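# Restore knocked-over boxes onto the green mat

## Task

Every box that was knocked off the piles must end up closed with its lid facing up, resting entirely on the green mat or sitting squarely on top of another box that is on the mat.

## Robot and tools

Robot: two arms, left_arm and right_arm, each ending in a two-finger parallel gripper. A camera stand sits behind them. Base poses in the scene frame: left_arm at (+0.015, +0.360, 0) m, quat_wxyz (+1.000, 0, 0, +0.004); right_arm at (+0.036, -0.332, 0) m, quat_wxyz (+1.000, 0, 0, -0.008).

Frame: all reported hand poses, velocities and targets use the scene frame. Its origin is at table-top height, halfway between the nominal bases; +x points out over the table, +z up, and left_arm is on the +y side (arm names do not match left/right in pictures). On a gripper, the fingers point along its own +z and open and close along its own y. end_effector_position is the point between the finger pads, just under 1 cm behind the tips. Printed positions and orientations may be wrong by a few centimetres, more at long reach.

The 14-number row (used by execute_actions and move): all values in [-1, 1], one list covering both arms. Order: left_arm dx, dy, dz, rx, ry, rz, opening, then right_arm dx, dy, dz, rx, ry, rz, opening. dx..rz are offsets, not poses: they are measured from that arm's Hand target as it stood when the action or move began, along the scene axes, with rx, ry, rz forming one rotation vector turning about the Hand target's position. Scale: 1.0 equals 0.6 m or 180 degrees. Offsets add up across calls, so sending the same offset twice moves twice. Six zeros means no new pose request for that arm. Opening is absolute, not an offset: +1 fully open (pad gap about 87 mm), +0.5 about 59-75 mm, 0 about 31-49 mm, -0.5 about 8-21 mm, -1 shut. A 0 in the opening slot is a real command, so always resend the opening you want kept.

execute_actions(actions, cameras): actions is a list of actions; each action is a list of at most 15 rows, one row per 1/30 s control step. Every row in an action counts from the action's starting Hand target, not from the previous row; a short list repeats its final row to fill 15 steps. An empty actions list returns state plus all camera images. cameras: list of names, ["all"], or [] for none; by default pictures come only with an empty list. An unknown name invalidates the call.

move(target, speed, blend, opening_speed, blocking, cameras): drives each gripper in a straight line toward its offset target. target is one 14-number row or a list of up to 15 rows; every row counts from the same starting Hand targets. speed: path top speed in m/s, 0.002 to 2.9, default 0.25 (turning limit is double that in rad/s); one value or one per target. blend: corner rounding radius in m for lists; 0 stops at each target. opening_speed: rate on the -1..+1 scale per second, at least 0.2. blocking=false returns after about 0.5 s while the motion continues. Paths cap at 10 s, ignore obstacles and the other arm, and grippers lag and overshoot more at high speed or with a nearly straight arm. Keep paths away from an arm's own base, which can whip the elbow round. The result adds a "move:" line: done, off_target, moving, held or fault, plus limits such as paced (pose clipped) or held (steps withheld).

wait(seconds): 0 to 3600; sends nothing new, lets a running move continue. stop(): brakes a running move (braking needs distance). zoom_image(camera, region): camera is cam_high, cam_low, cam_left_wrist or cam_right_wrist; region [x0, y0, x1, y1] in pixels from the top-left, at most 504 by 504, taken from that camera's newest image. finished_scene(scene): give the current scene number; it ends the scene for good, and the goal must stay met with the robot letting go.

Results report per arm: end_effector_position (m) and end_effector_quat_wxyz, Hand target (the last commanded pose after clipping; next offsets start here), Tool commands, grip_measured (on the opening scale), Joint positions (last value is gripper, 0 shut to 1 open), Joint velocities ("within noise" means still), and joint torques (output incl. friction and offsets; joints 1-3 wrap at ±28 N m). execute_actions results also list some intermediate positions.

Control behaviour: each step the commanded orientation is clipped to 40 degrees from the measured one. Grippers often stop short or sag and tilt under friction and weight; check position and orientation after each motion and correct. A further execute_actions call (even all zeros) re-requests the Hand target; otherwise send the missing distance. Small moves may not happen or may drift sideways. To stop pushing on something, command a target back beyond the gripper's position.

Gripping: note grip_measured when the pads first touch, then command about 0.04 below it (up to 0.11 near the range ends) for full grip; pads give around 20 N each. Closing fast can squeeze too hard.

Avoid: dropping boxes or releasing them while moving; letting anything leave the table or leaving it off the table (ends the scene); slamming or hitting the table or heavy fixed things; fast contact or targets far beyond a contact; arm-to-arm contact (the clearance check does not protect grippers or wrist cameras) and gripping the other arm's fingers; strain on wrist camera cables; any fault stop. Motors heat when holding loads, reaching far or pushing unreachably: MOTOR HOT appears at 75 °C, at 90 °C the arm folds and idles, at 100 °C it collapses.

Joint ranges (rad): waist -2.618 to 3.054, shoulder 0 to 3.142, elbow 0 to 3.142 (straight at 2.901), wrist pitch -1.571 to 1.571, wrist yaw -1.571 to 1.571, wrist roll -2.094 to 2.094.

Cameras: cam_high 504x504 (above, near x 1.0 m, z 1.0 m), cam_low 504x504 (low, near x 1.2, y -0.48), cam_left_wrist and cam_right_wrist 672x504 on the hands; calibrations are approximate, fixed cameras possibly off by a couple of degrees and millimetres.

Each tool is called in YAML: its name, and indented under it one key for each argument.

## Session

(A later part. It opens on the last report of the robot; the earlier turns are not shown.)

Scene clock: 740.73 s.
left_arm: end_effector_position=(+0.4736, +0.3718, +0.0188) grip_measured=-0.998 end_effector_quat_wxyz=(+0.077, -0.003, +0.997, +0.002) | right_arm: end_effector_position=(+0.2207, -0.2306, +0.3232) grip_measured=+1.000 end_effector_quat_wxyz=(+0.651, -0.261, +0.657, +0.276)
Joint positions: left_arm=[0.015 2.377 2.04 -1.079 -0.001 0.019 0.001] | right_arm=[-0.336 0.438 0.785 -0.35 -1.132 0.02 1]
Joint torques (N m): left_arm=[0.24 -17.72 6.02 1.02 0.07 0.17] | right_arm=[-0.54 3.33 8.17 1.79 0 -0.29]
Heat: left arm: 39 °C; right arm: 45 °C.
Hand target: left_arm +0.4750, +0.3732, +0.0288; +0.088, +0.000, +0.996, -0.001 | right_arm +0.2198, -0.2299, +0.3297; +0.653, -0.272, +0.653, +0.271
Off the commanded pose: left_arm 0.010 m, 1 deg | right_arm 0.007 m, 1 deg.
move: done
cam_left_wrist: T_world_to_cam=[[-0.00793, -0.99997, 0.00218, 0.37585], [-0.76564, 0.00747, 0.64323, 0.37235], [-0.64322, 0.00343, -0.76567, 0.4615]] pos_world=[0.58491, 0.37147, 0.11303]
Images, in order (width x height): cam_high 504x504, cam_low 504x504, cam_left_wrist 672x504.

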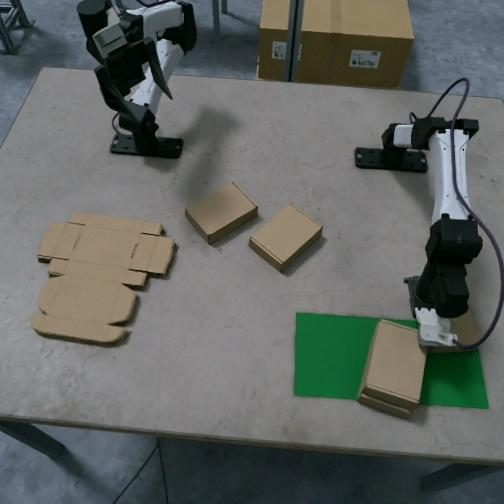

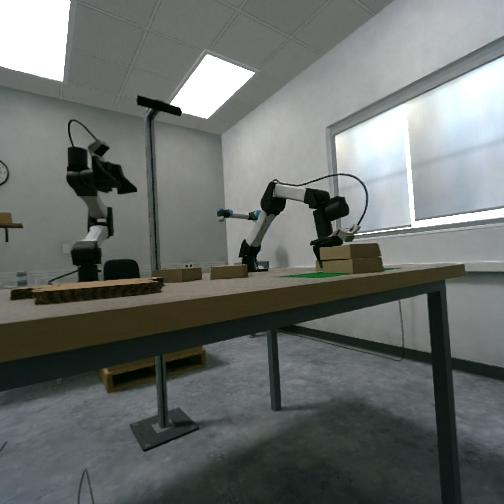

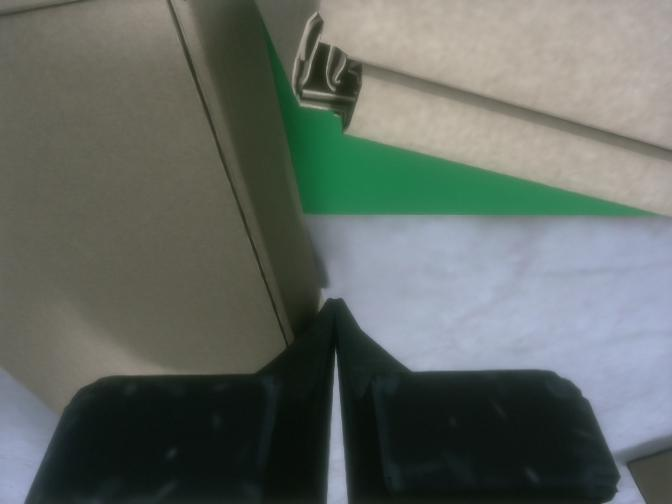

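move:
  target:
    - [0.0, -0.05, 0.01, 0, 0, 0, -1, 0, 0, 0, 0, 0, 0, 1]
    - [0.0, -0.05, 0.235, 0, 0, 0, 0.0, 0, 0, 0, 0, 0, 0, 1]
    - [0.25, -0.112, 0.19, -0.0225, -0.1655, -0.084, 0.7, 0, 0, 0, 0, 0, 0, 1]
  speed: [0.08, 0.15, 0.2]
  cameras: ["cam_high", "cam_left_wrist", "cam_low"]

zoom_image:
  camera: "cam_low"
  region: [280, 190, 400, 285]

Scene clock: 756.47 s.
left_arm: end_effector_position=(+0.6195, +0.3122, +0.1507) grip_measured=+0.700 end_effector_quat_wxyz=(+0.358, +0.115, +0.926, -0.042) | right_arm: end_effector_position=(+0.2207, -0.2306, +0.3232) grip_measured=+1.000 end_effector_quat_wxyz=(+0.651, -0.261, +0.657, +0.276)
Joint positions: left_arm=[-0.061 2.608 2.845 -1.079 0.127 0.148 0.85] | right_arm=[-0.336 0.438 0.785 -0.35 -1.132 0.02 1]
Joint torques (N m): left_arm=[-0.85 -14.04 8.24 2.25 0.14 0.09] | right_arm=[-0.57 3.43 8.06 1.81 -0.02 -0.28]
Heat: left arm: 44 °C; right arm: 46 °C.
Hand target: left_arm +0.6250, +0.3059, +0.1427; +0.339, +0.127, +0.931, -0.047 | right_arm +0.2198, -0.2299, +0.3297; +0.653, -0.272, +0.653, +0.271
Off the commanded pose: left_arm 0.011 m, 3 deg | right_arm 0.007 m, 1 deg.
elbow stopped short (left arm): the move would have taken joint 3 (elbow) straighter than the controller allows.
move: off_target (left_arm); target 2's new opening was sent with left_arm's hand 0.004 m and 6 deg from that target; target 3's new opening was sent with left_arm's hand 0.011 m and 3 deg from that target
cam_left_wrist: T_world_to_cam=[[-0.25845, -0.966, -0.0071, 0.46316], [-0.95977, 0.25594, 0.11546, 0.5219], [-0.10972, 0.03666, -0.99329, 0.35004]] pos_world=[0.65901, 0.30101, 0.29072]
Images, in order (width x height): cam_high 504x504, cam_low 504x504, cam_left_wrist 672x504.

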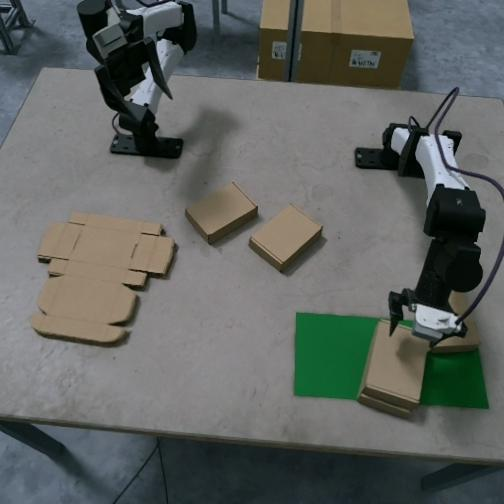

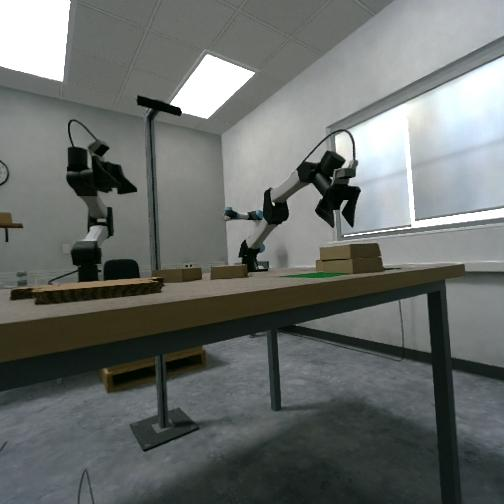

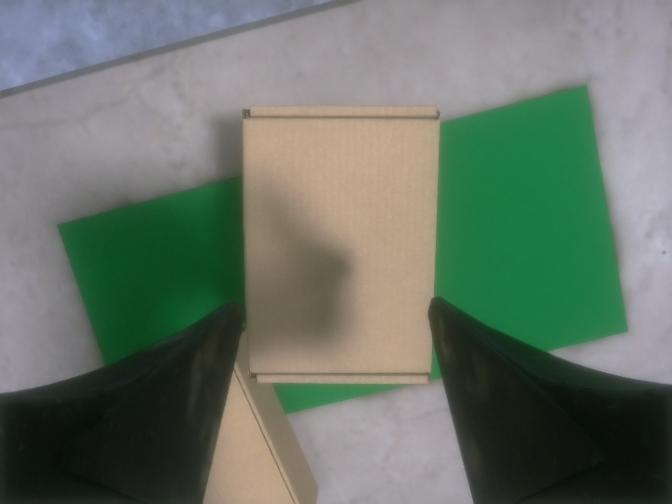

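Scaled by 4.200 from the camera's image (finer frame: 720x720).

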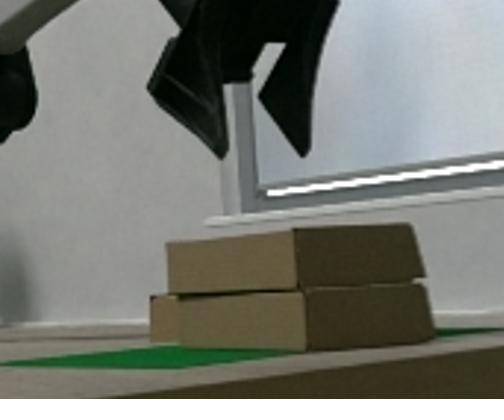

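move:
  target:
    - [0.0, -0.006, -0.0745, 0, 0, 0, 0.7, 0, 0, 0, 0, 0, 0, 1]
  speed: 0.08
  cameras: ["cam_left_wrist", "cam_low"]

zoom_image:
  camera: "cam_low"
  region: [280, 190, 400, 285]

Scene clock: 772.07 s.
left_arm: end_effector_position=(+0.6307, +0.3083, +0.0912) grip_measured=+0.700 end_effector_quat_wxyz=(+0.341, +0.119, +0.931, -0.044) | right_arm: end_effector_position=(+0.2207, -0.2306, +0.3232) grip_measured=+1.000 end_effector_quat_wxyz=(+0.651, -0.261, +0.657, +0.276)
Joint positions: left_arm=[-0.066 2.591 2.582 -0.868 0.128 0.15 0.85] | right_arm=[-0.336 0.438 0.785 -0.35 -1.132 0.02 1]
Joint torques (N m): left_arm=[-0.75 -20 4.68 1.96 0.05 0.05] | right_arm=[-0.35 3.58 8.16 1.86 -0.07 -0.27]
Heat: left arm: 46 °C; right arm: 46 °C.
Hand target: left_arm +0.6250, +0.3024, +0.0979; +0.339, +0.127, +0.931, -0.047 | right_arm +0.2198, -0.2299, +0.3297; +0.653, -0.272, +0.653, +0.271
Off the commanded pose: left_arm 0.011 m, 1 deg | right_arm 0.007 m, 1 deg.
move: off_target (left_arm)
cam_left_wrist: T_world_to_cam=[[-0.26562, -0.96408, -0.00015, 0.46514], [-0.95305, 0.26256, 0.15085, 0.531], [-0.14539, 0.04021, -0.98856, 0.31327]] pos_world=[0.67517, 0.29642, 0.22965]
Images, in order (width x height): cam_low 504x504, cam_left_wrist 672x504.

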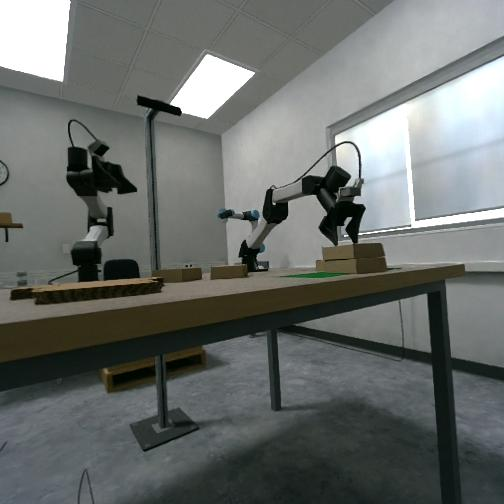

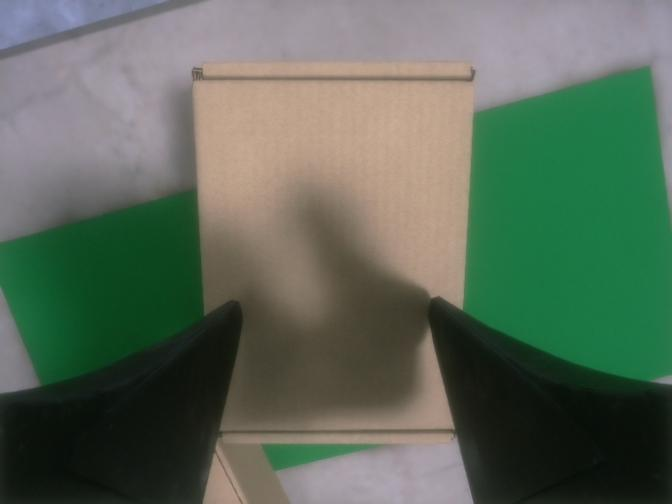

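Scaled by 4.200 from the camera's image (finer frame: 720x720).

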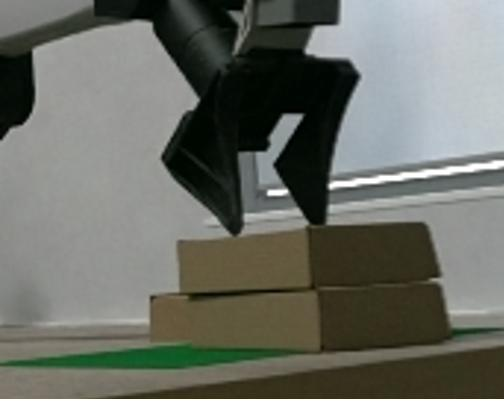

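move:
  target:
    - [-0.042, 0.0, -0.004, 0, 0, 0.025, 0.7, 0, 0, 0, 0, 0, 0, 1]
  speed: 0.05
  cameras: ["cam_left_wrist", "cam_low"]

zoom_image:
  camera: "cam_low"
  region: [280, 190, 400, 285]

Scene clock: 778.67 s.
left_arm: end_effector_position=(+0.6114, +0.3058, +0.0911) grip_measured=+0.700 end_effector_quat_wxyz=(+0.353, +0.092, +0.930, -0.035) | right_arm: end_effector_position=(+0.2207, -0.2306, +0.3232) grip_measured=+1.000 end_effector_quat_wxyz=(+0.651, -0.261, +0.657, +0.276)
Joint positions: left_arm=[-0.081 2.394 2.205 -0.66 0.083 0.094 0.85] | right_arm=[-0.336 0.438 0.785 -0.35 -1.132 0.02 1]
Joint torques (N m): left_arm=[-0.95 -19.26 5.05 1.76 -0.13 -0.06] | right_arm=[-0.46 3.3 8.06 1.91 -0.05 -0.28]
Heat: left arm: 48 °C; right arm: 46 °C.
Hand target: left_arm +0.5998, +0.3025, +0.0954; +0.341, +0.090, +0.935, -0.033 | right_arm +0.2198, -0.2299, +0.3297; +0.653, -0.272, +0.653, +0.271
Off the commanded pose: left_arm 0.013 m, 1 deg | right_arm 0.007 m, 1 deg.
move: off_target (left_arm)
cam_left_wrist: T_world_to_cam=[[-0.21108, -0.97747, -0.00242, 0.42865], [-0.96944, 0.20903, 0.12839, 0.54172], [-0.12499, 0.02945, -0.99172, 0.30154]] pos_world=[0.65334, 0.29687, 0.23053]
Images, in order (width x height): cam_low 504x504, cam_left_wrist 672x504.

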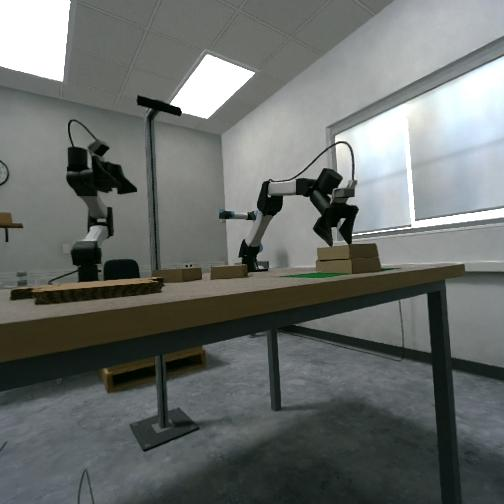

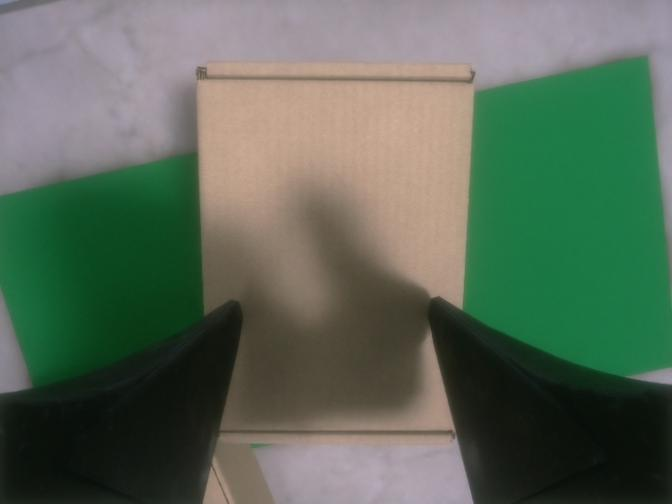

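Scaled by 4.200 from the camera's image (finer frame: 720x720).

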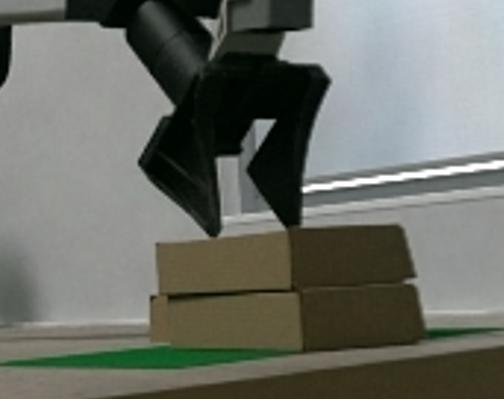

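move:
  target:
    - [-0.027, -0.004, -0.002, 0, 0, 0.033, 0.7, 0, 0, 0, 0, 0, 0, 1]
    - [-0.054, -0.0085, -0.004, 0, 0, 0.068, 0.7, 0, 0, 0, 0, 0, 0, 1]
  speed: 0.05
  blend: [0.01, 0]
  cameras: ["cam_left_wrist", "cam_low", "cam_high"]

Scene clock: 786.83 s.
left_arm: end_effector_position=(+0.5811, +0.3001, +0.0910) grip_measured=+0.700 end_effector_quat_wxyz=(+0.357, -0.008, +0.934, +0.001) | right_arm: end_effector_position=(+0.2207, -0.2306, +0.3232) grip_measured=+1.000 end_effector_quat_wxyz=(+0.651, -0.261, +0.657, +0.276)
Joint positions: left_arm=[-0.134 2.237 1.932 -0.54 -0.092 -0.108 0.85] | right_arm=[-0.336 0.438 0.785 -0.35 -1.132 0.02 1]
Joint torques (N m): left_arm=[-0.73 -17.88 5.04 1.75 -0.1 -0.07] | right_arm=[-0.83 3.44 7.98 1.83 -0.06 -0.27]
Heat: left arm: 52 °C; right arm: 46 °C.
Hand target: left_arm +0.5674, +0.2973, +0.0931; +0.343, -0.010, +0.939, +0.003 | right_arm +0.2198, -0.2299, +0.3297; +0.653, -0.272, +0.653, +0.271
Off the commanded pose: left_arm 0.014 m, 2 deg | right_arm 0.007 m, 1 deg.
move: off_target (left_arm)
cam_left_wrist: T_world_to_cam=[[0.0013, -1, 0.00104, 0.2996], [-0.99247, -0.00117, 0.12248, 0.59055], [-0.12248, -0.00119, -0.99247, 0.30557]] pos_world=[0.62314, 0.30066, 0.23062]
Images, in order (width x height): cam_high 504x504, cam_low 504x504, cam_left_wrist 672x504.

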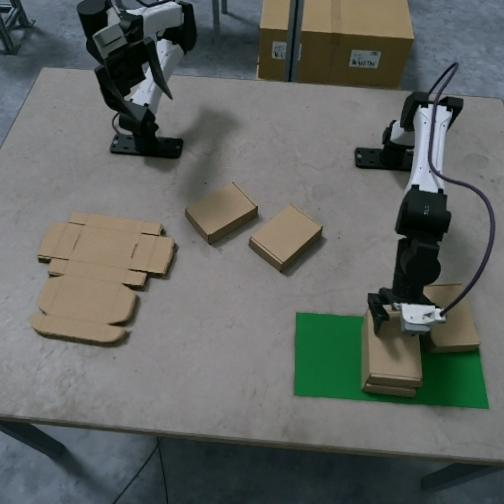

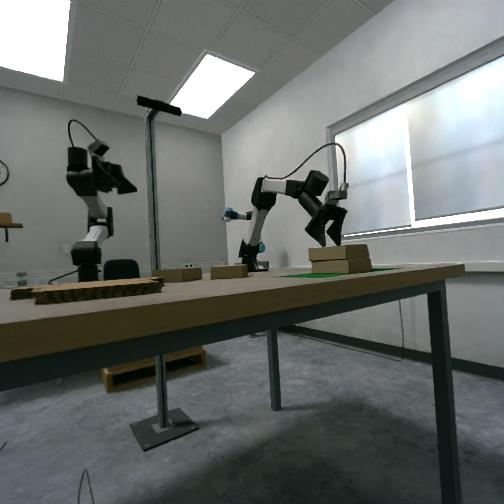

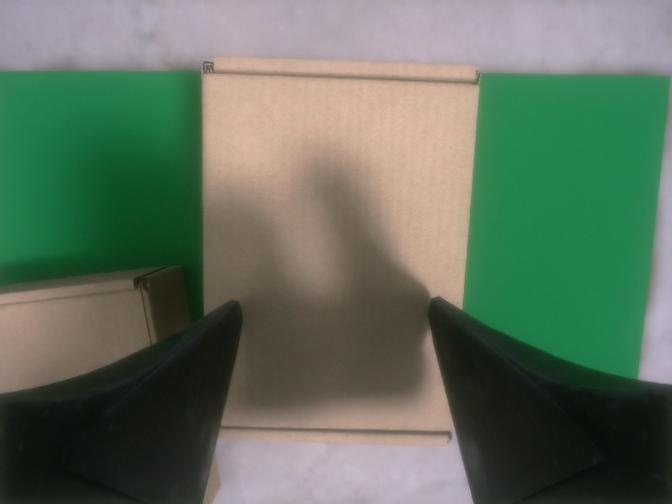

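move:
  target:
    - [0.0, 0.0, 0.12, 0, 0, 0, 0.7, 0, 0, 0, 0, 0, 0, 1]
    - [-0.12, 0.22, 0.1, 0, 0, 0.033, 0.7, 0, 0, 0, 0, 0, 0, 1]
  speed: [0.12, 0.2]
  blend: [0.01, 0]
  cameras: ["cam_left_wrist", "cam_low", "cam_high"]

zoom_image:
  camera: "cam_high"
  region: [340, 280, 500, 430]

Scene clock: 795.70 s.
left_arm: end_effector_position=(+0.4962, +0.4304, +0.1370) grip_measured=+0.700 end_effector_quat_wxyz=(+0.322, -0.065, +0.944, +0.022) | right_arm: end_effector_position=(+0.2207, -0.2306, +0.3232) grip_measured=+1.000 end_effector_quat_wxyz=(+0.651, -0.261, +0.657, +0.276)
Joint positions: left_arm=[0.139 1.938 1.697 -0.673 0.007 0.007 0.85] | right_arm=[-0.336 0.438 0.785 -0.35 -1.132 0.02 1]
Joint torques (N m): left_arm=[-0.27 -15.8 5.89 2.19 0.09 0.07] | right_arm=[-0.51 3.23 8.21 1.84 -0.04 -0.21]
Heat: left arm: 55 °C; right arm: 46 °C.
Hand target: left_arm +0.4954, +0.4294, +0.1532; +0.342, -0.059, +0.938, +0.021 | right_arm +0.2198, -0.2299, +0.3297; +0.653, -0.272, +0.653, +0.271
Off the commanded pose: left_arm 0.016 m, 2 deg | right_arm 0.007 m, 1 deg.
move: off_target (left_arm)
cam_left_wrist: T_world_to_cam=[[0.12222, -0.9925, 0.0002, 0.36692], [-0.97353, -0.11985, 0.19461, 0.53257], [-0.19312, -0.02398, -0.98088, 0.38427]] pos_world=[0.54784, 0.43721, 0.2732]
Images, in order (width x height): cam_high 504x504, cam_low 504x504, cam_left_wrist 672x504.

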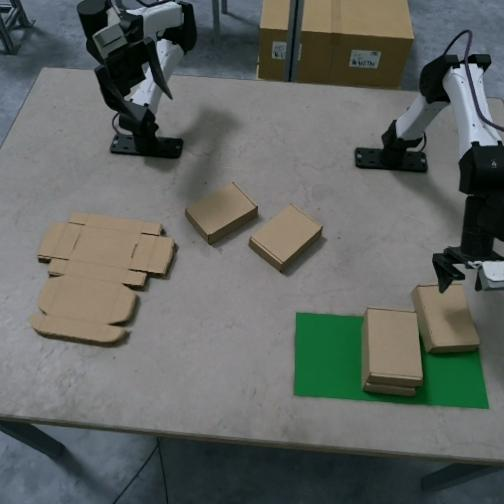

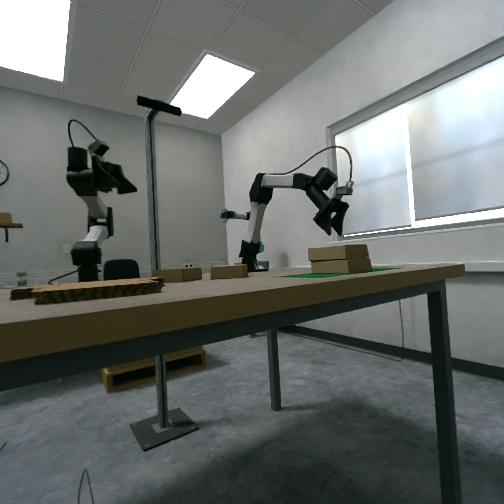

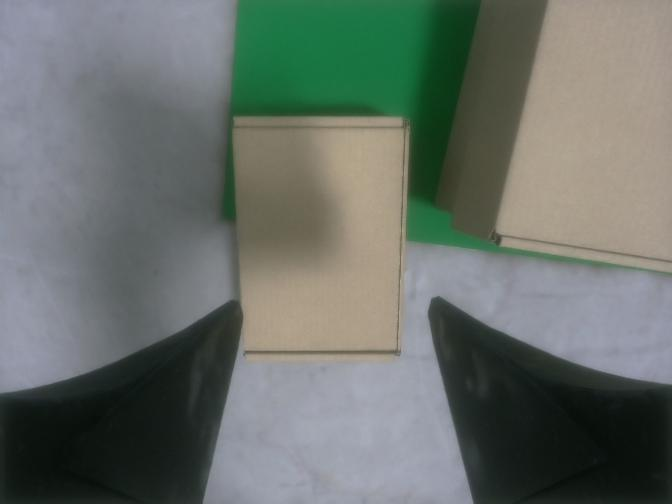

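Scaled by 3.150 from the camera's image (finer frame: 720x720).

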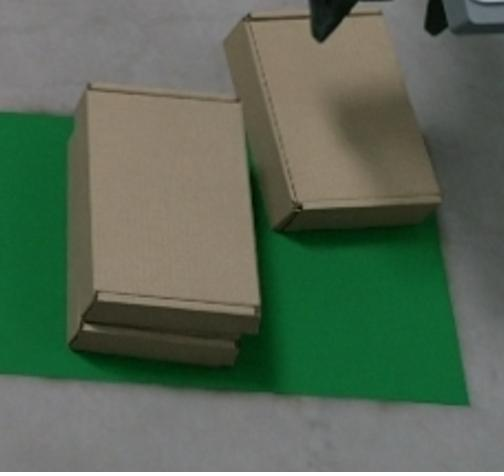

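move:
  target:
    - [0.0, 0.013, -0.125, 0, 0, 0, 0.7, 0, 0, 0, 0, 0, 0, 1]
  speed: 0.1

Scene clock: 808.80 s.
left_arm: end_effector_position=(+0.4956, +0.4338, +0.0802) grip_measured=+0.700 end_effector_quat_wxyz=(+0.340, -0.061, +0.938, +0.021) | right_arm: end_effector_position=(+0.2207, -0.2306, +0.3232) grip_measured=+1.000 end_effector_quat_wxyz=(+0.651, -0.261, +0.657, +0.276)
Joint positions: left_arm=[0.149 1.935 1.448 -0.388 0.02 0.022 0.85] | right_arm=[-0.336 0.438 0.785 -0.35 -1.132 0.02 1]
Joint torques (N m): left_arm=[0.73 -12.04 6.06 2.27 0.12 0.08] | right_arm=[-0.59 3.26 8.1 1.86 -0.1 -0.27]
Heat: left arm: 58 °C; right arm: 46 °C.
Hand target: left_arm +0.4955, +0.4371, +0.0782; +0.342, -0.059, +0.938, +0.021 | right_arm +0.2198, -0.2299, +0.3297; +0.653, -0.272, +0.653, +0.271
Off the commanded pose: left_arm 0.004 m, 0 deg | right_arm 0.007 m, 1 deg.
move: done

move:
  target:
    - [0.0, 0.003, -0.043, 0, 0, 0, 0.7, 0, 0, 0, 0, 0, 0, 1]
  speed: 0.05
  cameras: ["cam_left_wrist", "cam_low"]

zoom_image:
  camera: "cam_low"
  region: [280, 190, 400, 285]

Scene clock: 813.23 s.
left_arm: end_effector_position=(+0.4967, +0.4356, +0.0656) grip_measured=+0.700 end_effector_quat_wxyz=(+0.351, -0.060, +0.934, +0.022) | right_arm: end_effector_position=(+0.2207, -0.2306, +0.3232) grip_measured=+1.000 end_effector_quat_wxyz=(+0.651, -0.261, +0.657, +0.276)
Joint positions: left_arm=[0.154 1.94 1.382 -0.294 0.023 0.025 0.85] | right_arm=[-0.336 0.438 0.785 -0.35 -1.132 0.02 1]
Joint torques (N m): left_arm=[0.77 -9.7 5.86 2.33 0.08 0.11] | right_arm=[-0.51 3.45 8.09 1.81 -0.03 -0.25]
Heat: left arm: 56 °C; right arm: 46 °C.
Hand target: left_arm +0.4954, +0.4389, +0.0524; +0.342, -0.059, +0.938, +0.021 | right_arm +0.2198, -0.2299, +0.3297; +0.653, -0.272, +0.653, +0.271
Off the commanded pose: left_arm 0.014 m, 1 deg | right_arm 0.007 m, 1 deg.
move: off_target (left_arm)
cam_left_wrist: T_world_to_cam=[[0.11288, -0.99361, -0.00085, 0.37722], [-0.98457, -0.11197, 0.13451, 0.55362], [-0.13374, -0.01435, -0.99091, 0.28144]] pos_world=[0.54013, 0.44083, 0.20474]
Images, in order (width x height): cam_low 504x504, cam_left_wrist 672x504.

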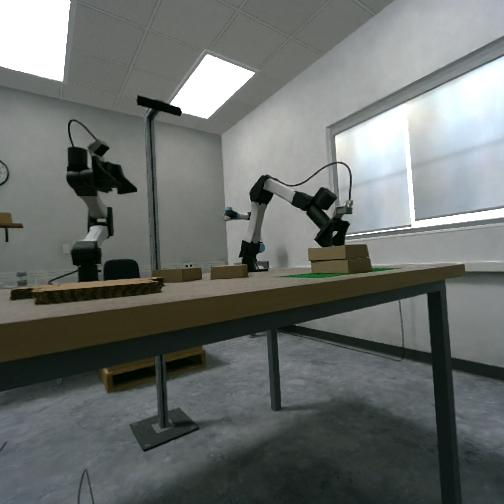

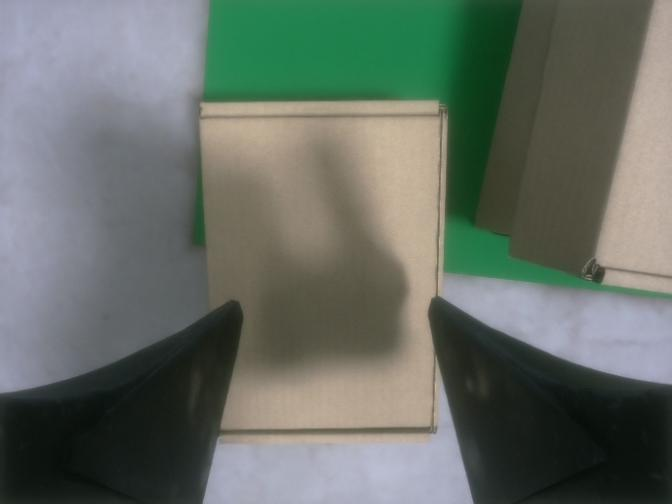

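Scaled by 4.200 from the camera's image (finer frame: 720x720).

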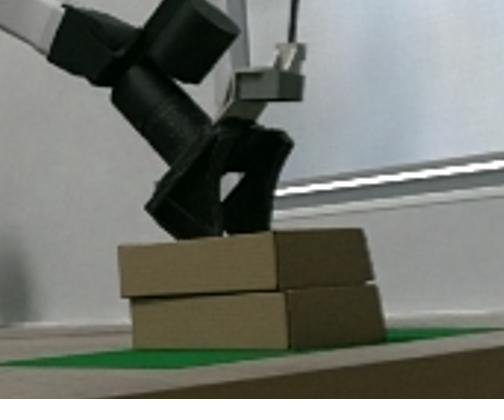

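move:
  target:
    - [0.0, 0.0, -0.024, 0, 0, 0, 0.7, 0, 0, 0, 0, 0, 0, 1]
  speed: 0.05

Scene clock: 816.00 s.
left_arm: end_effector_position=(+0.4974, +0.4358, +0.0518) grip_measured=+0.700 end_effector_quat_wxyz=(+0.352, -0.060, +0.934, +0.022) | right_arm: end_effector_position=(+0.2207, -0.2306, +0.3232) grip_measured=+1.000 end_effector_quat_wxyz=(+0.651, -0.261, +0.657, +0.276)
Joint positions: left_arm=[0.154 1.959 1.35 -0.241 0.023 0.025 0.85] | right_arm=[-0.336 0.438 0.785 -0.35 -1.132 0.02 1]
Joint torques (N m): left_arm=[0.92 -9.96 5.86 2.35 0.01 0.13] | right_arm=[-0.47 3.54 8.05 1.86 -0.05 -0.3]
Heat: left arm: 55 °C; right arm: 46 °C.
Hand target: left_arm +0.4955, +0.4389, +0.0380; +0.342, -0.059, +0.938, +0.021 | right_arm +0.2198, -0.2299, +0.3297; +0.653, -0.272, +0.653, +0.271
Off the commanded pose: left_arm 0.014 m, 1 deg | right_arm 0.007 m, 1 deg.
move: off_target (left_arm)

move:
  target:
    - [0.0, 0.0, -0.0133, 0, 0, 0, 0.7, 0, 0, 0, 0, 0, 0, 1]
    - [0.168, -0.008, -0.0133, 0, 0, -0.039, 0.7, 0, 0, 0, 0, 0, 0, 1]
  speed: [0.05, 0.08]
  blend: [0.002, 0]
  cameras: ["cam_left_wrist", "cam_low", "cam_high"]

Scene clock: 820.50 s.
left_arm: end_effector_position=(+0.6010, +0.4416, +0.0513) grip_measured=+0.700 end_effector_quat_wxyz=(+0.371, -0.011, +0.929, +0.008) | right_arm: end_effector_position=(+0.2207, -0.2306, +0.3232) grip_measured=+1.000 end_effector_quat_wxyz=(+0.651, -0.261, +0.657, +0.276)
Joint positions: left_arm=[0.148 2.334 1.923 -0.404 0.086 0.099 0.85] | right_arm=[-0.336 0.438 0.785 -0.35 -1.132 0.02 1]
Joint torques (N m): left_arm=[-0.88 -12.15 8.28 1.75 0.11 0.15] | right_arm=[-0.5 3.47 8.06 1.81 -0.06 -0.28]
Heat: left arm: 54 °C; right arm: 46 °C.
Hand target: left_arm +0.5962, +0.4342, +0.0300; +0.343, -0.001, +0.939, +0.000 | right_arm +0.2198, -0.2299, +0.3297; +0.653, -0.272, +0.653, +0.271
Off the commanded pose: left_arm 0.023 m, 4 deg | right_arm 0.007 m, 1 deg.
move: off_target (left_arm)
cam_left_wrist: T_world_to_cam=[[0.01145, -0.9999, -0.00842, 0.43551], [-0.99547, -0.01219, 0.09435, 0.62343], [-0.09444, 0.0073, -0.9955, 0.24837]] pos_world=[0.63907, 0.44126, 0.1921]
Images, in order (width x height): cam_high 504x504, cam_low 504x504, cam_left_wrist 672x504.

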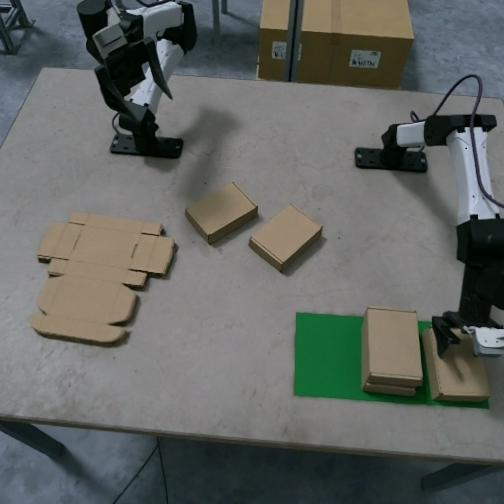

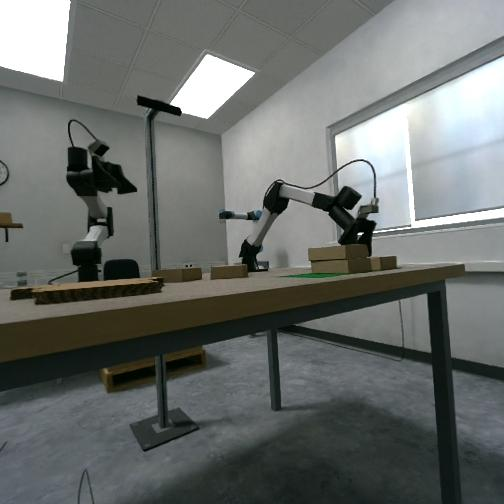

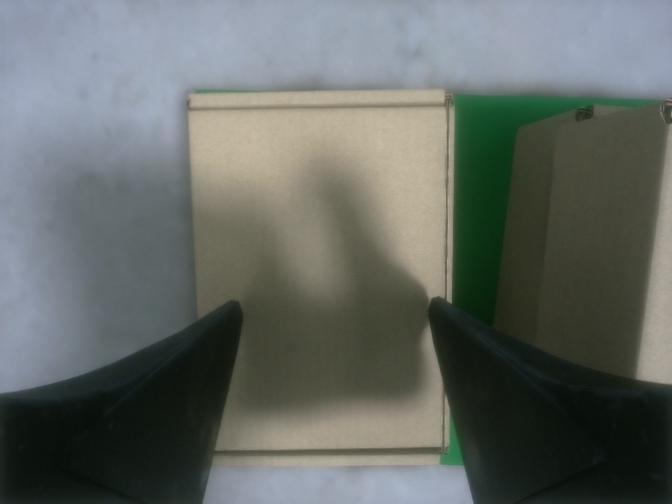

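move:
  target:
    - [-0.012, -0.028, 0.0, 0, 0, 0, 0.7, 0, 0, 0, 0, 0, 0, 1]
  speed: 0.05
  cameras: ["cam_left_wrist"]

Scene clock: 829.30 s.
left_arm: end_effector_position=(+0.6056, +0.4289, +0.0493) grip_measured=+0.700 end_effector_quat_wxyz=(+0.378, -0.003, +0.926, +0.008) | right_arm: end_effector_position=(+0.2207, -0.2306, +0.3232) grip_measured=+1.000 end_effector_quat_wxyz=(+0.651, -0.261, +0.657, +0.276)
Joint positions: left_arm=[0.123 2.334 1.904 -0.367 0.075 0.094 0.85] | right_arm=[-0.336 0.438 0.785 -0.35 -1.132 0.02 1]
Joint torques (N m): left_arm=[-1.35 -15.83 4.59 1.69 -0.04 -0.08] | right_arm=[-0.57 3.36 8.23 1.8 -0.06 -0.21]
Heat: left arm: 53 °C; right arm: 46 °C.
Hand target: left_arm +0.5890, +0.4173, +0.0299; +0.343, -0.001, +0.939, +0.000 | right_arm +0.2198, -0.2299, +0.3297; +0.653, -0.272, +0.653, +0.271
Off the commanded pose: left_arm 0.028 m, 4 deg | right_arm 0.007 m, 1 deg.
move: off_target (left_arm)
cam_left_wrist: T_world_to_cam=[[-0.00288, -0.99988, -0.0154, 0.43172], [-0.99698, 0.00168, 0.07768, 0.62385], [-0.07764, 0.01558, -0.99686, 0.23323]] pos_world=[0.64131, 0.42699, 0.19069]

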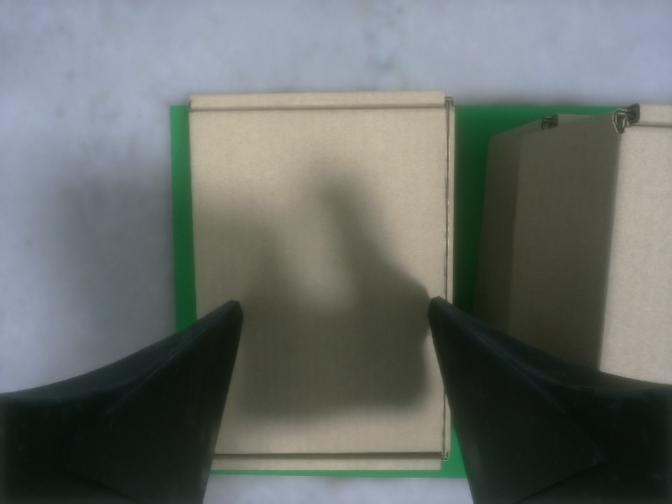

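move:
  target:
    - [-0.027, 0.0, 0.004, 0, 0, 0, 0.7, 0, 0, 0, 0, 0, 0, 1]
  speed: 0.05
  cameras: ["cam_left_wrist"]

Scene clock: 833.60 s.
left_arm: end_effector_position=(+0.5965, +0.4276, +0.0492) grip_measured=+0.700 end_effector_quat_wxyz=(+0.387, -0.004, +0.922, +0.009) | right_arm: end_effector_position=(+0.2207, -0.2306, +0.3232) grip_measured=+1.000 end_effector_quat_wxyz=(+0.651, -0.261, +0.657, +0.276)
Joint positions: left_arm=[0.123 2.281 1.8 -0.298 0.075 0.093 0.85] | right_arm=[-0.336 0.438 0.785 -0.35 -1.132 0.02 1]
Joint torques (N m): left_arm=[-0.99 -16.53 4.25 1.34 0.04 -0.07] | right_arm=[-0.32 3.23 8.2 1.85 -0.08 -0.22]
Heat: left arm: 54 °C; right arm: 46 °C.
Hand target: left_arm +0.5728, +0.4173, +0.0324; +0.343, -0.001, +0.939, +0.000 | right_arm +0.2198, -0.2299, +0.3297; +0.653, -0.272, +0.653, +0.271
Off the commanded pose: left_arm 0.031 m, 6 deg | right_arm 0.007 m, 1 deg.
move: off_target (left_arm)
cam_left_wrist: T_world_to_cam=[[-0.00116, -0.99986, -0.01666, 0.42944], [-0.9983, 0.00019, 0.05834, 0.61713], [-0.05833, 0.0167, -0.99816, 0.22053]] pos_world=[0.62944, 0.42559, 0.19127]

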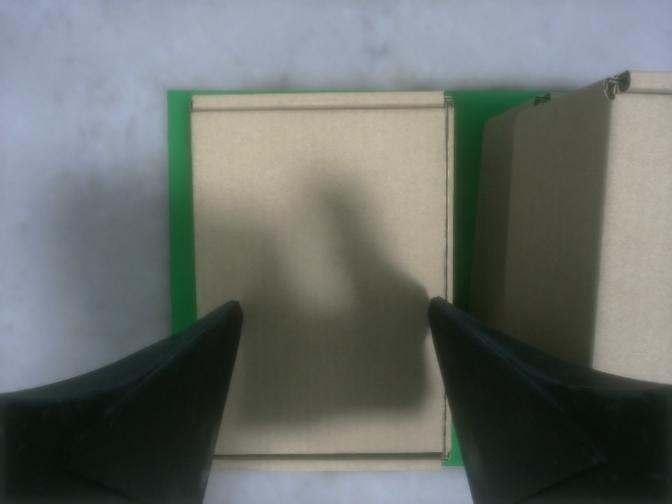

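move:
  target:
    - [0.0, 0.0, 0.2, 0, 0, 0, 0.7, 0.1, 0, -0.05, 0, 0.15, -0.08, 1]
    - [-0.6213, -0.6622, 0.3127, 0.0582, 0.1307, -0.2625, 1, 0.2503, 0.0665, -0.2162, 0.0161, 0.6329, -0.3533, 1]
  speed: [0.12, 0.3]
  blend: [0.03, 0]
  cameras: ["cam_left_wrist", "cam_right_wrist", "cam_high", "cam_low"]

Scene clock: 874.80 s.
left_arm: end_effector_position=(+0.1995, +0.0222, +0.2232) grip_measured=+1.000 end_effector_quat_wxyz=(+0.129, +0.404, +0.904, -0.058) | right_arm: end_effector_position=(+0.3664, -0.1900, +0.1993) grip_measured=+1.000 end_effector_quat_wxyz=(-0.040, +0.409, +0.903, +0.123)
Joint positions: left_arm=[-1.084 2.025 2.297 -1.566 -0.064 -0.225 1] | right_arm=[0.203 1.93 1.991 -1.554 -0.249 1.047 1]
Joint torques (N m): left_arm=[-0.12 -9.32 7.36 1.16 -0.06 -0.03] | right_arm=[-0.9 -7.34 7.28 0.46 -0.16 0.11]
Heat: left arm: 62 °C; right arm: 46 °C.
Hand target: left_arm +0.2000, +0.0199, +0.2199; +0.120, +0.402, +0.906, -0.053 | right_arm +0.3700, -0.1901, +0.2000; -0.119, +0.404, +0.906, +0.053
Off the commanded pose: left_arm 0.004 m, 1 deg | right_arm 0.004 m, 12 deg.
joint sent to its limit (left arm) — joint 4 (wrist pitch), lower limit. The joint targets still meet the commanded pose.
joint sent to its limit (right arm) — joint 4 (wrist pitch), lower limit. The joint targets are off in orientation, not in position.
move: off_target (right_arm)
cam_left_wrist: T_world_to_cam=[[-0.75537, -0.65527, 0.00524, 0.1645], [-0.54976, 0.63806, 0.53912, -0.00023], [-0.35661, 0.40435, -0.84222, 0.39391]] pos_world=[0.2646, -0.05134, 0.33102]
cam_right_wrist: T_world_to_cam=[[-0.75, -0.63106, -0.19814, 0.19309], [-0.4492, 0.26606, 0.8529, 0.06426], [-0.48551, 0.72868, -0.48302, 0.55527]] pos_world=[0.44327, -0.29985, 0.25166]

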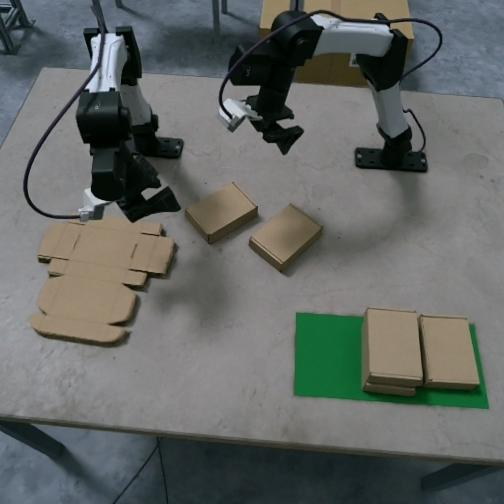

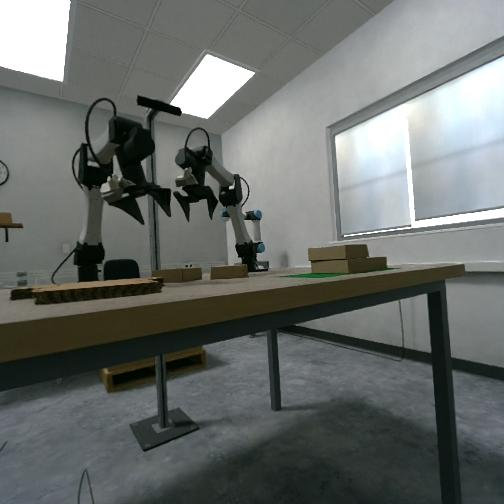

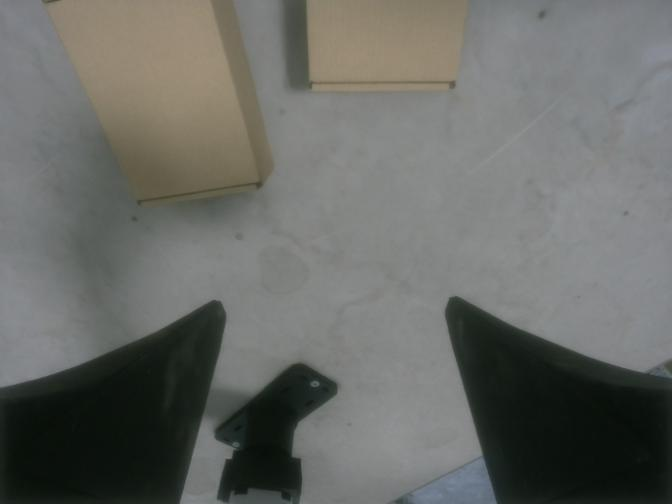

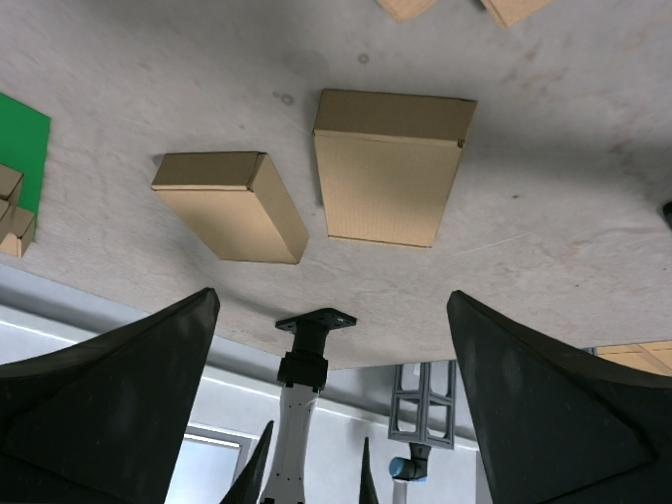

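execute_actions:
  actions: []

Scene clock: 894.40 s.
left_arm: end_effector_position=(+0.1995, +0.0222, +0.2232) grip_measured=+1.000 end_effector_quat_wxyz=(+0.129, +0.404, +0.904, -0.058) | right_arm: end_effector_position=(+0.3664, -0.1900, +0.1993) grip_measured=+1.000 end_effector_quat_wxyz=(-0.040, +0.409, +0.903, +0.123)
Joint positions: left_arm=[-1.084 2.025 2.297 -1.566 -0.064 -0.225 1] | right_arm=[0.203 1.93 1.991 -1.554 -0.249 1.047 1]
Joint velocities: within noise
Joint torques (N m): left_arm=[0.06 -9.24 7.36 1.17 0 -0.1] | right_arm=[-1.26 -7.19 7.23 0.5 -0.12 0.13]
Heat: left arm: 54 °C; right arm: 46 °C.
Hand target: left_arm +0.2000, +0.0199, +0.2199; +0.120, +0.402, +0.906, -0.053 | right_arm +0.3700, -0.1901, +0.2000; -0.119, +0.404, +0.906, +0.053
Tool commands: left_gripper/opening=+1.0 right_gripper/opening=+1.0
Off the commanded pose: left_arm 0.004 m, 1 deg | right_arm 0.004 m, 12 deg.
camera_calibration:
cam_left_wrist: T_world_to_cam=[[-0.75537, -0.65527, 0.00524, 0.1645], [-0.54976, 0.63806, 0.53912, -0.00023], [-0.35661, 0.40435, -0.84222, 0.39391]] pos_world=[0.2646, -0.05134, 0.33102]
cam_right_wrist: T_world_to_cam=[[-0.75, -0.63106, -0.19814, 0.19309], [-0.4492, 0.26606, 0.8529, 0.06426], [-0.48551, 0.72868, -0.48302, 0.55527]] pos_world=[0.44327, -0.29985, 0.25166]

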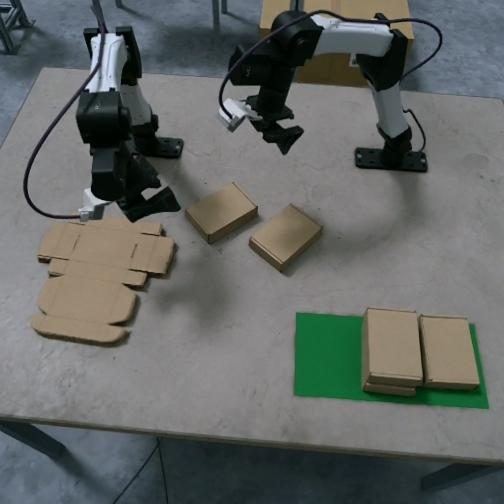

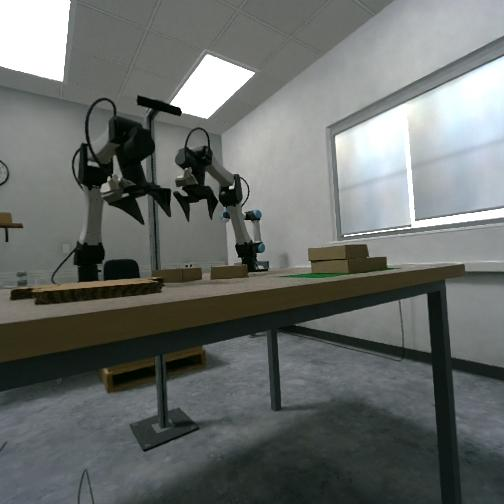

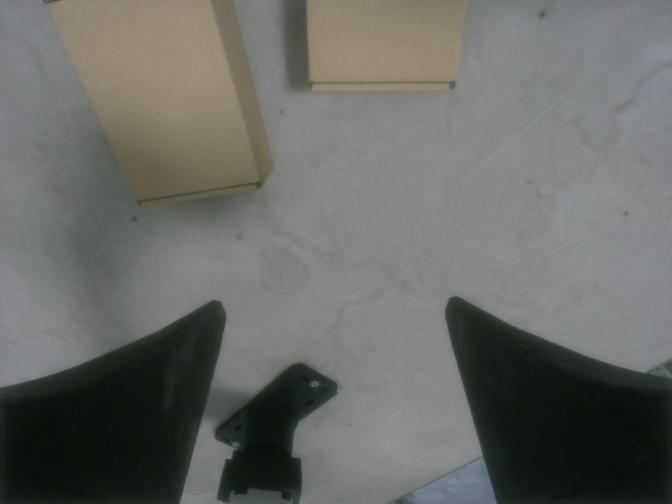

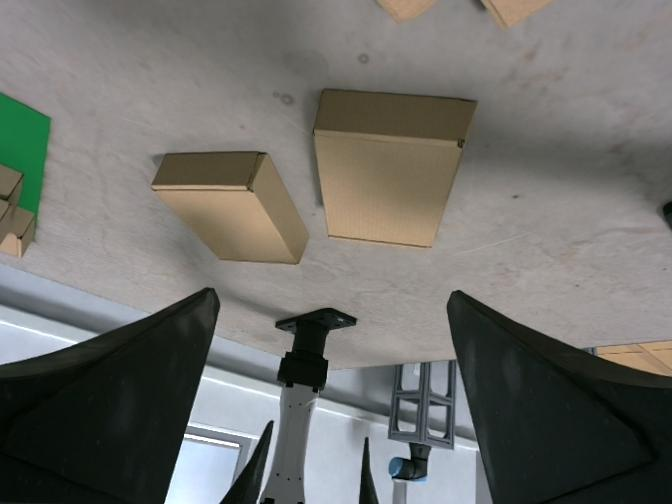

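move:
  target: [-0.0417,-0.0383,-0.2,0,0,0,0.5,0,0,-0.1667,0,0,0,0.5]
  speed: 0.12
  cameras: ["cam_left_wrist","cam_right_wrist"]

Scene clock: 933.13 s.
left_arm: end_effector_position=(+0.1760, -0.0016, +0.0886) grip_measured=+0.500 end_effector_quat_wxyz=(+0.103, +0.404, +0.908, -0.043) | right_arm: end_effector_position=(+0.3708, -0.1903, +0.1086) grip_measured=+0.500 end_effector_quat_wxyz=(-0.114, +0.411, +0.903, +0.061)
Joint positions: left_arm=[-1.161 2.001 1.712 -1.071 -0.073 -0.306 0.75] | right_arm=[0.209 2.099 1.856 -1.447 -0.232 1.033 0.75]
Joint torques (N m): left_arm=[-0.84 -15.95 5.29 1.26 -0.21 -0.11] | right_arm=[0.18 -8.69 5.07 0.25 0.08 -0.09]
Heat: left arm: 48 °C; right arm: 45 °C.
Hand target: left_arm +0.1751, -0.0029, +0.0998; +0.120, +0.402, +0.906, -0.053 | right_arm +0.3700, -0.1900, +0.1000; -0.119, +0.403, +0.906, +0.053
Off the commanded pose: left_arm 0.011 m, 2 deg | right_arm 0.009 m, 1 deg.
move: off_target (left_arm)
cam_left_wrist: T_world_to_cam=[[-0.7526, -0.65848, 0.00107, 0.13171], [-0.53161, 0.60855, 0.58912, 0.06701], [-0.38857, 0.4428, -0.80805, 0.28443]] pos_world=[0.24526, -0.08, 0.19022]
cam_right_wrist: T_world_to_cam=[[-0.75821, -0.6516, -0.02315, 0.15832], [-0.29014, 0.30539, 0.90695, 0.08637], [-0.5839, 0.69437, -0.42061, 0.53695]] pos_world=[0.45862, -0.29606, 0.15117]

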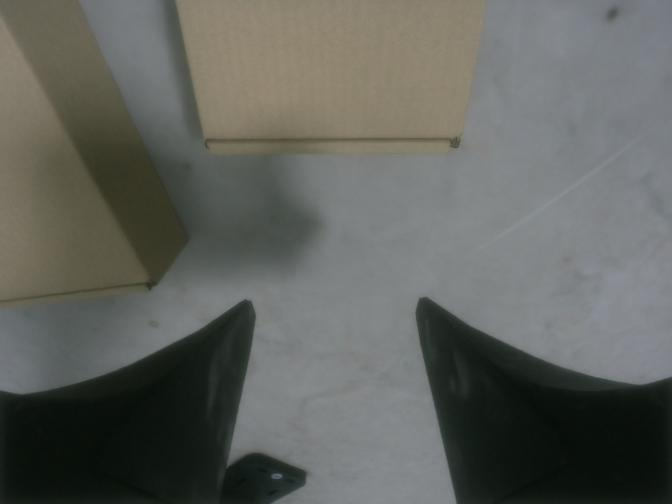

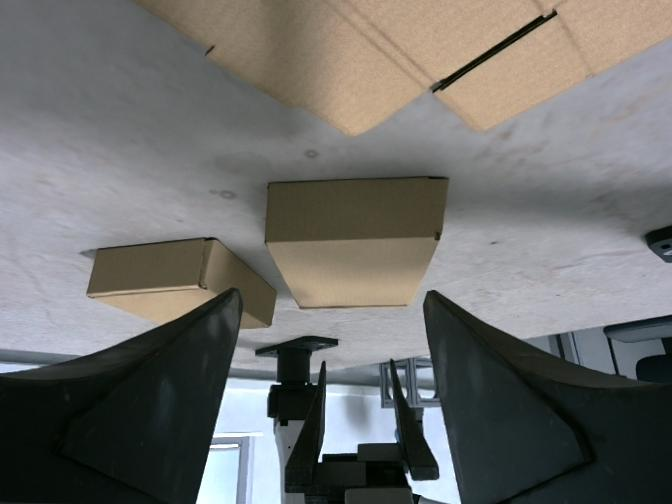

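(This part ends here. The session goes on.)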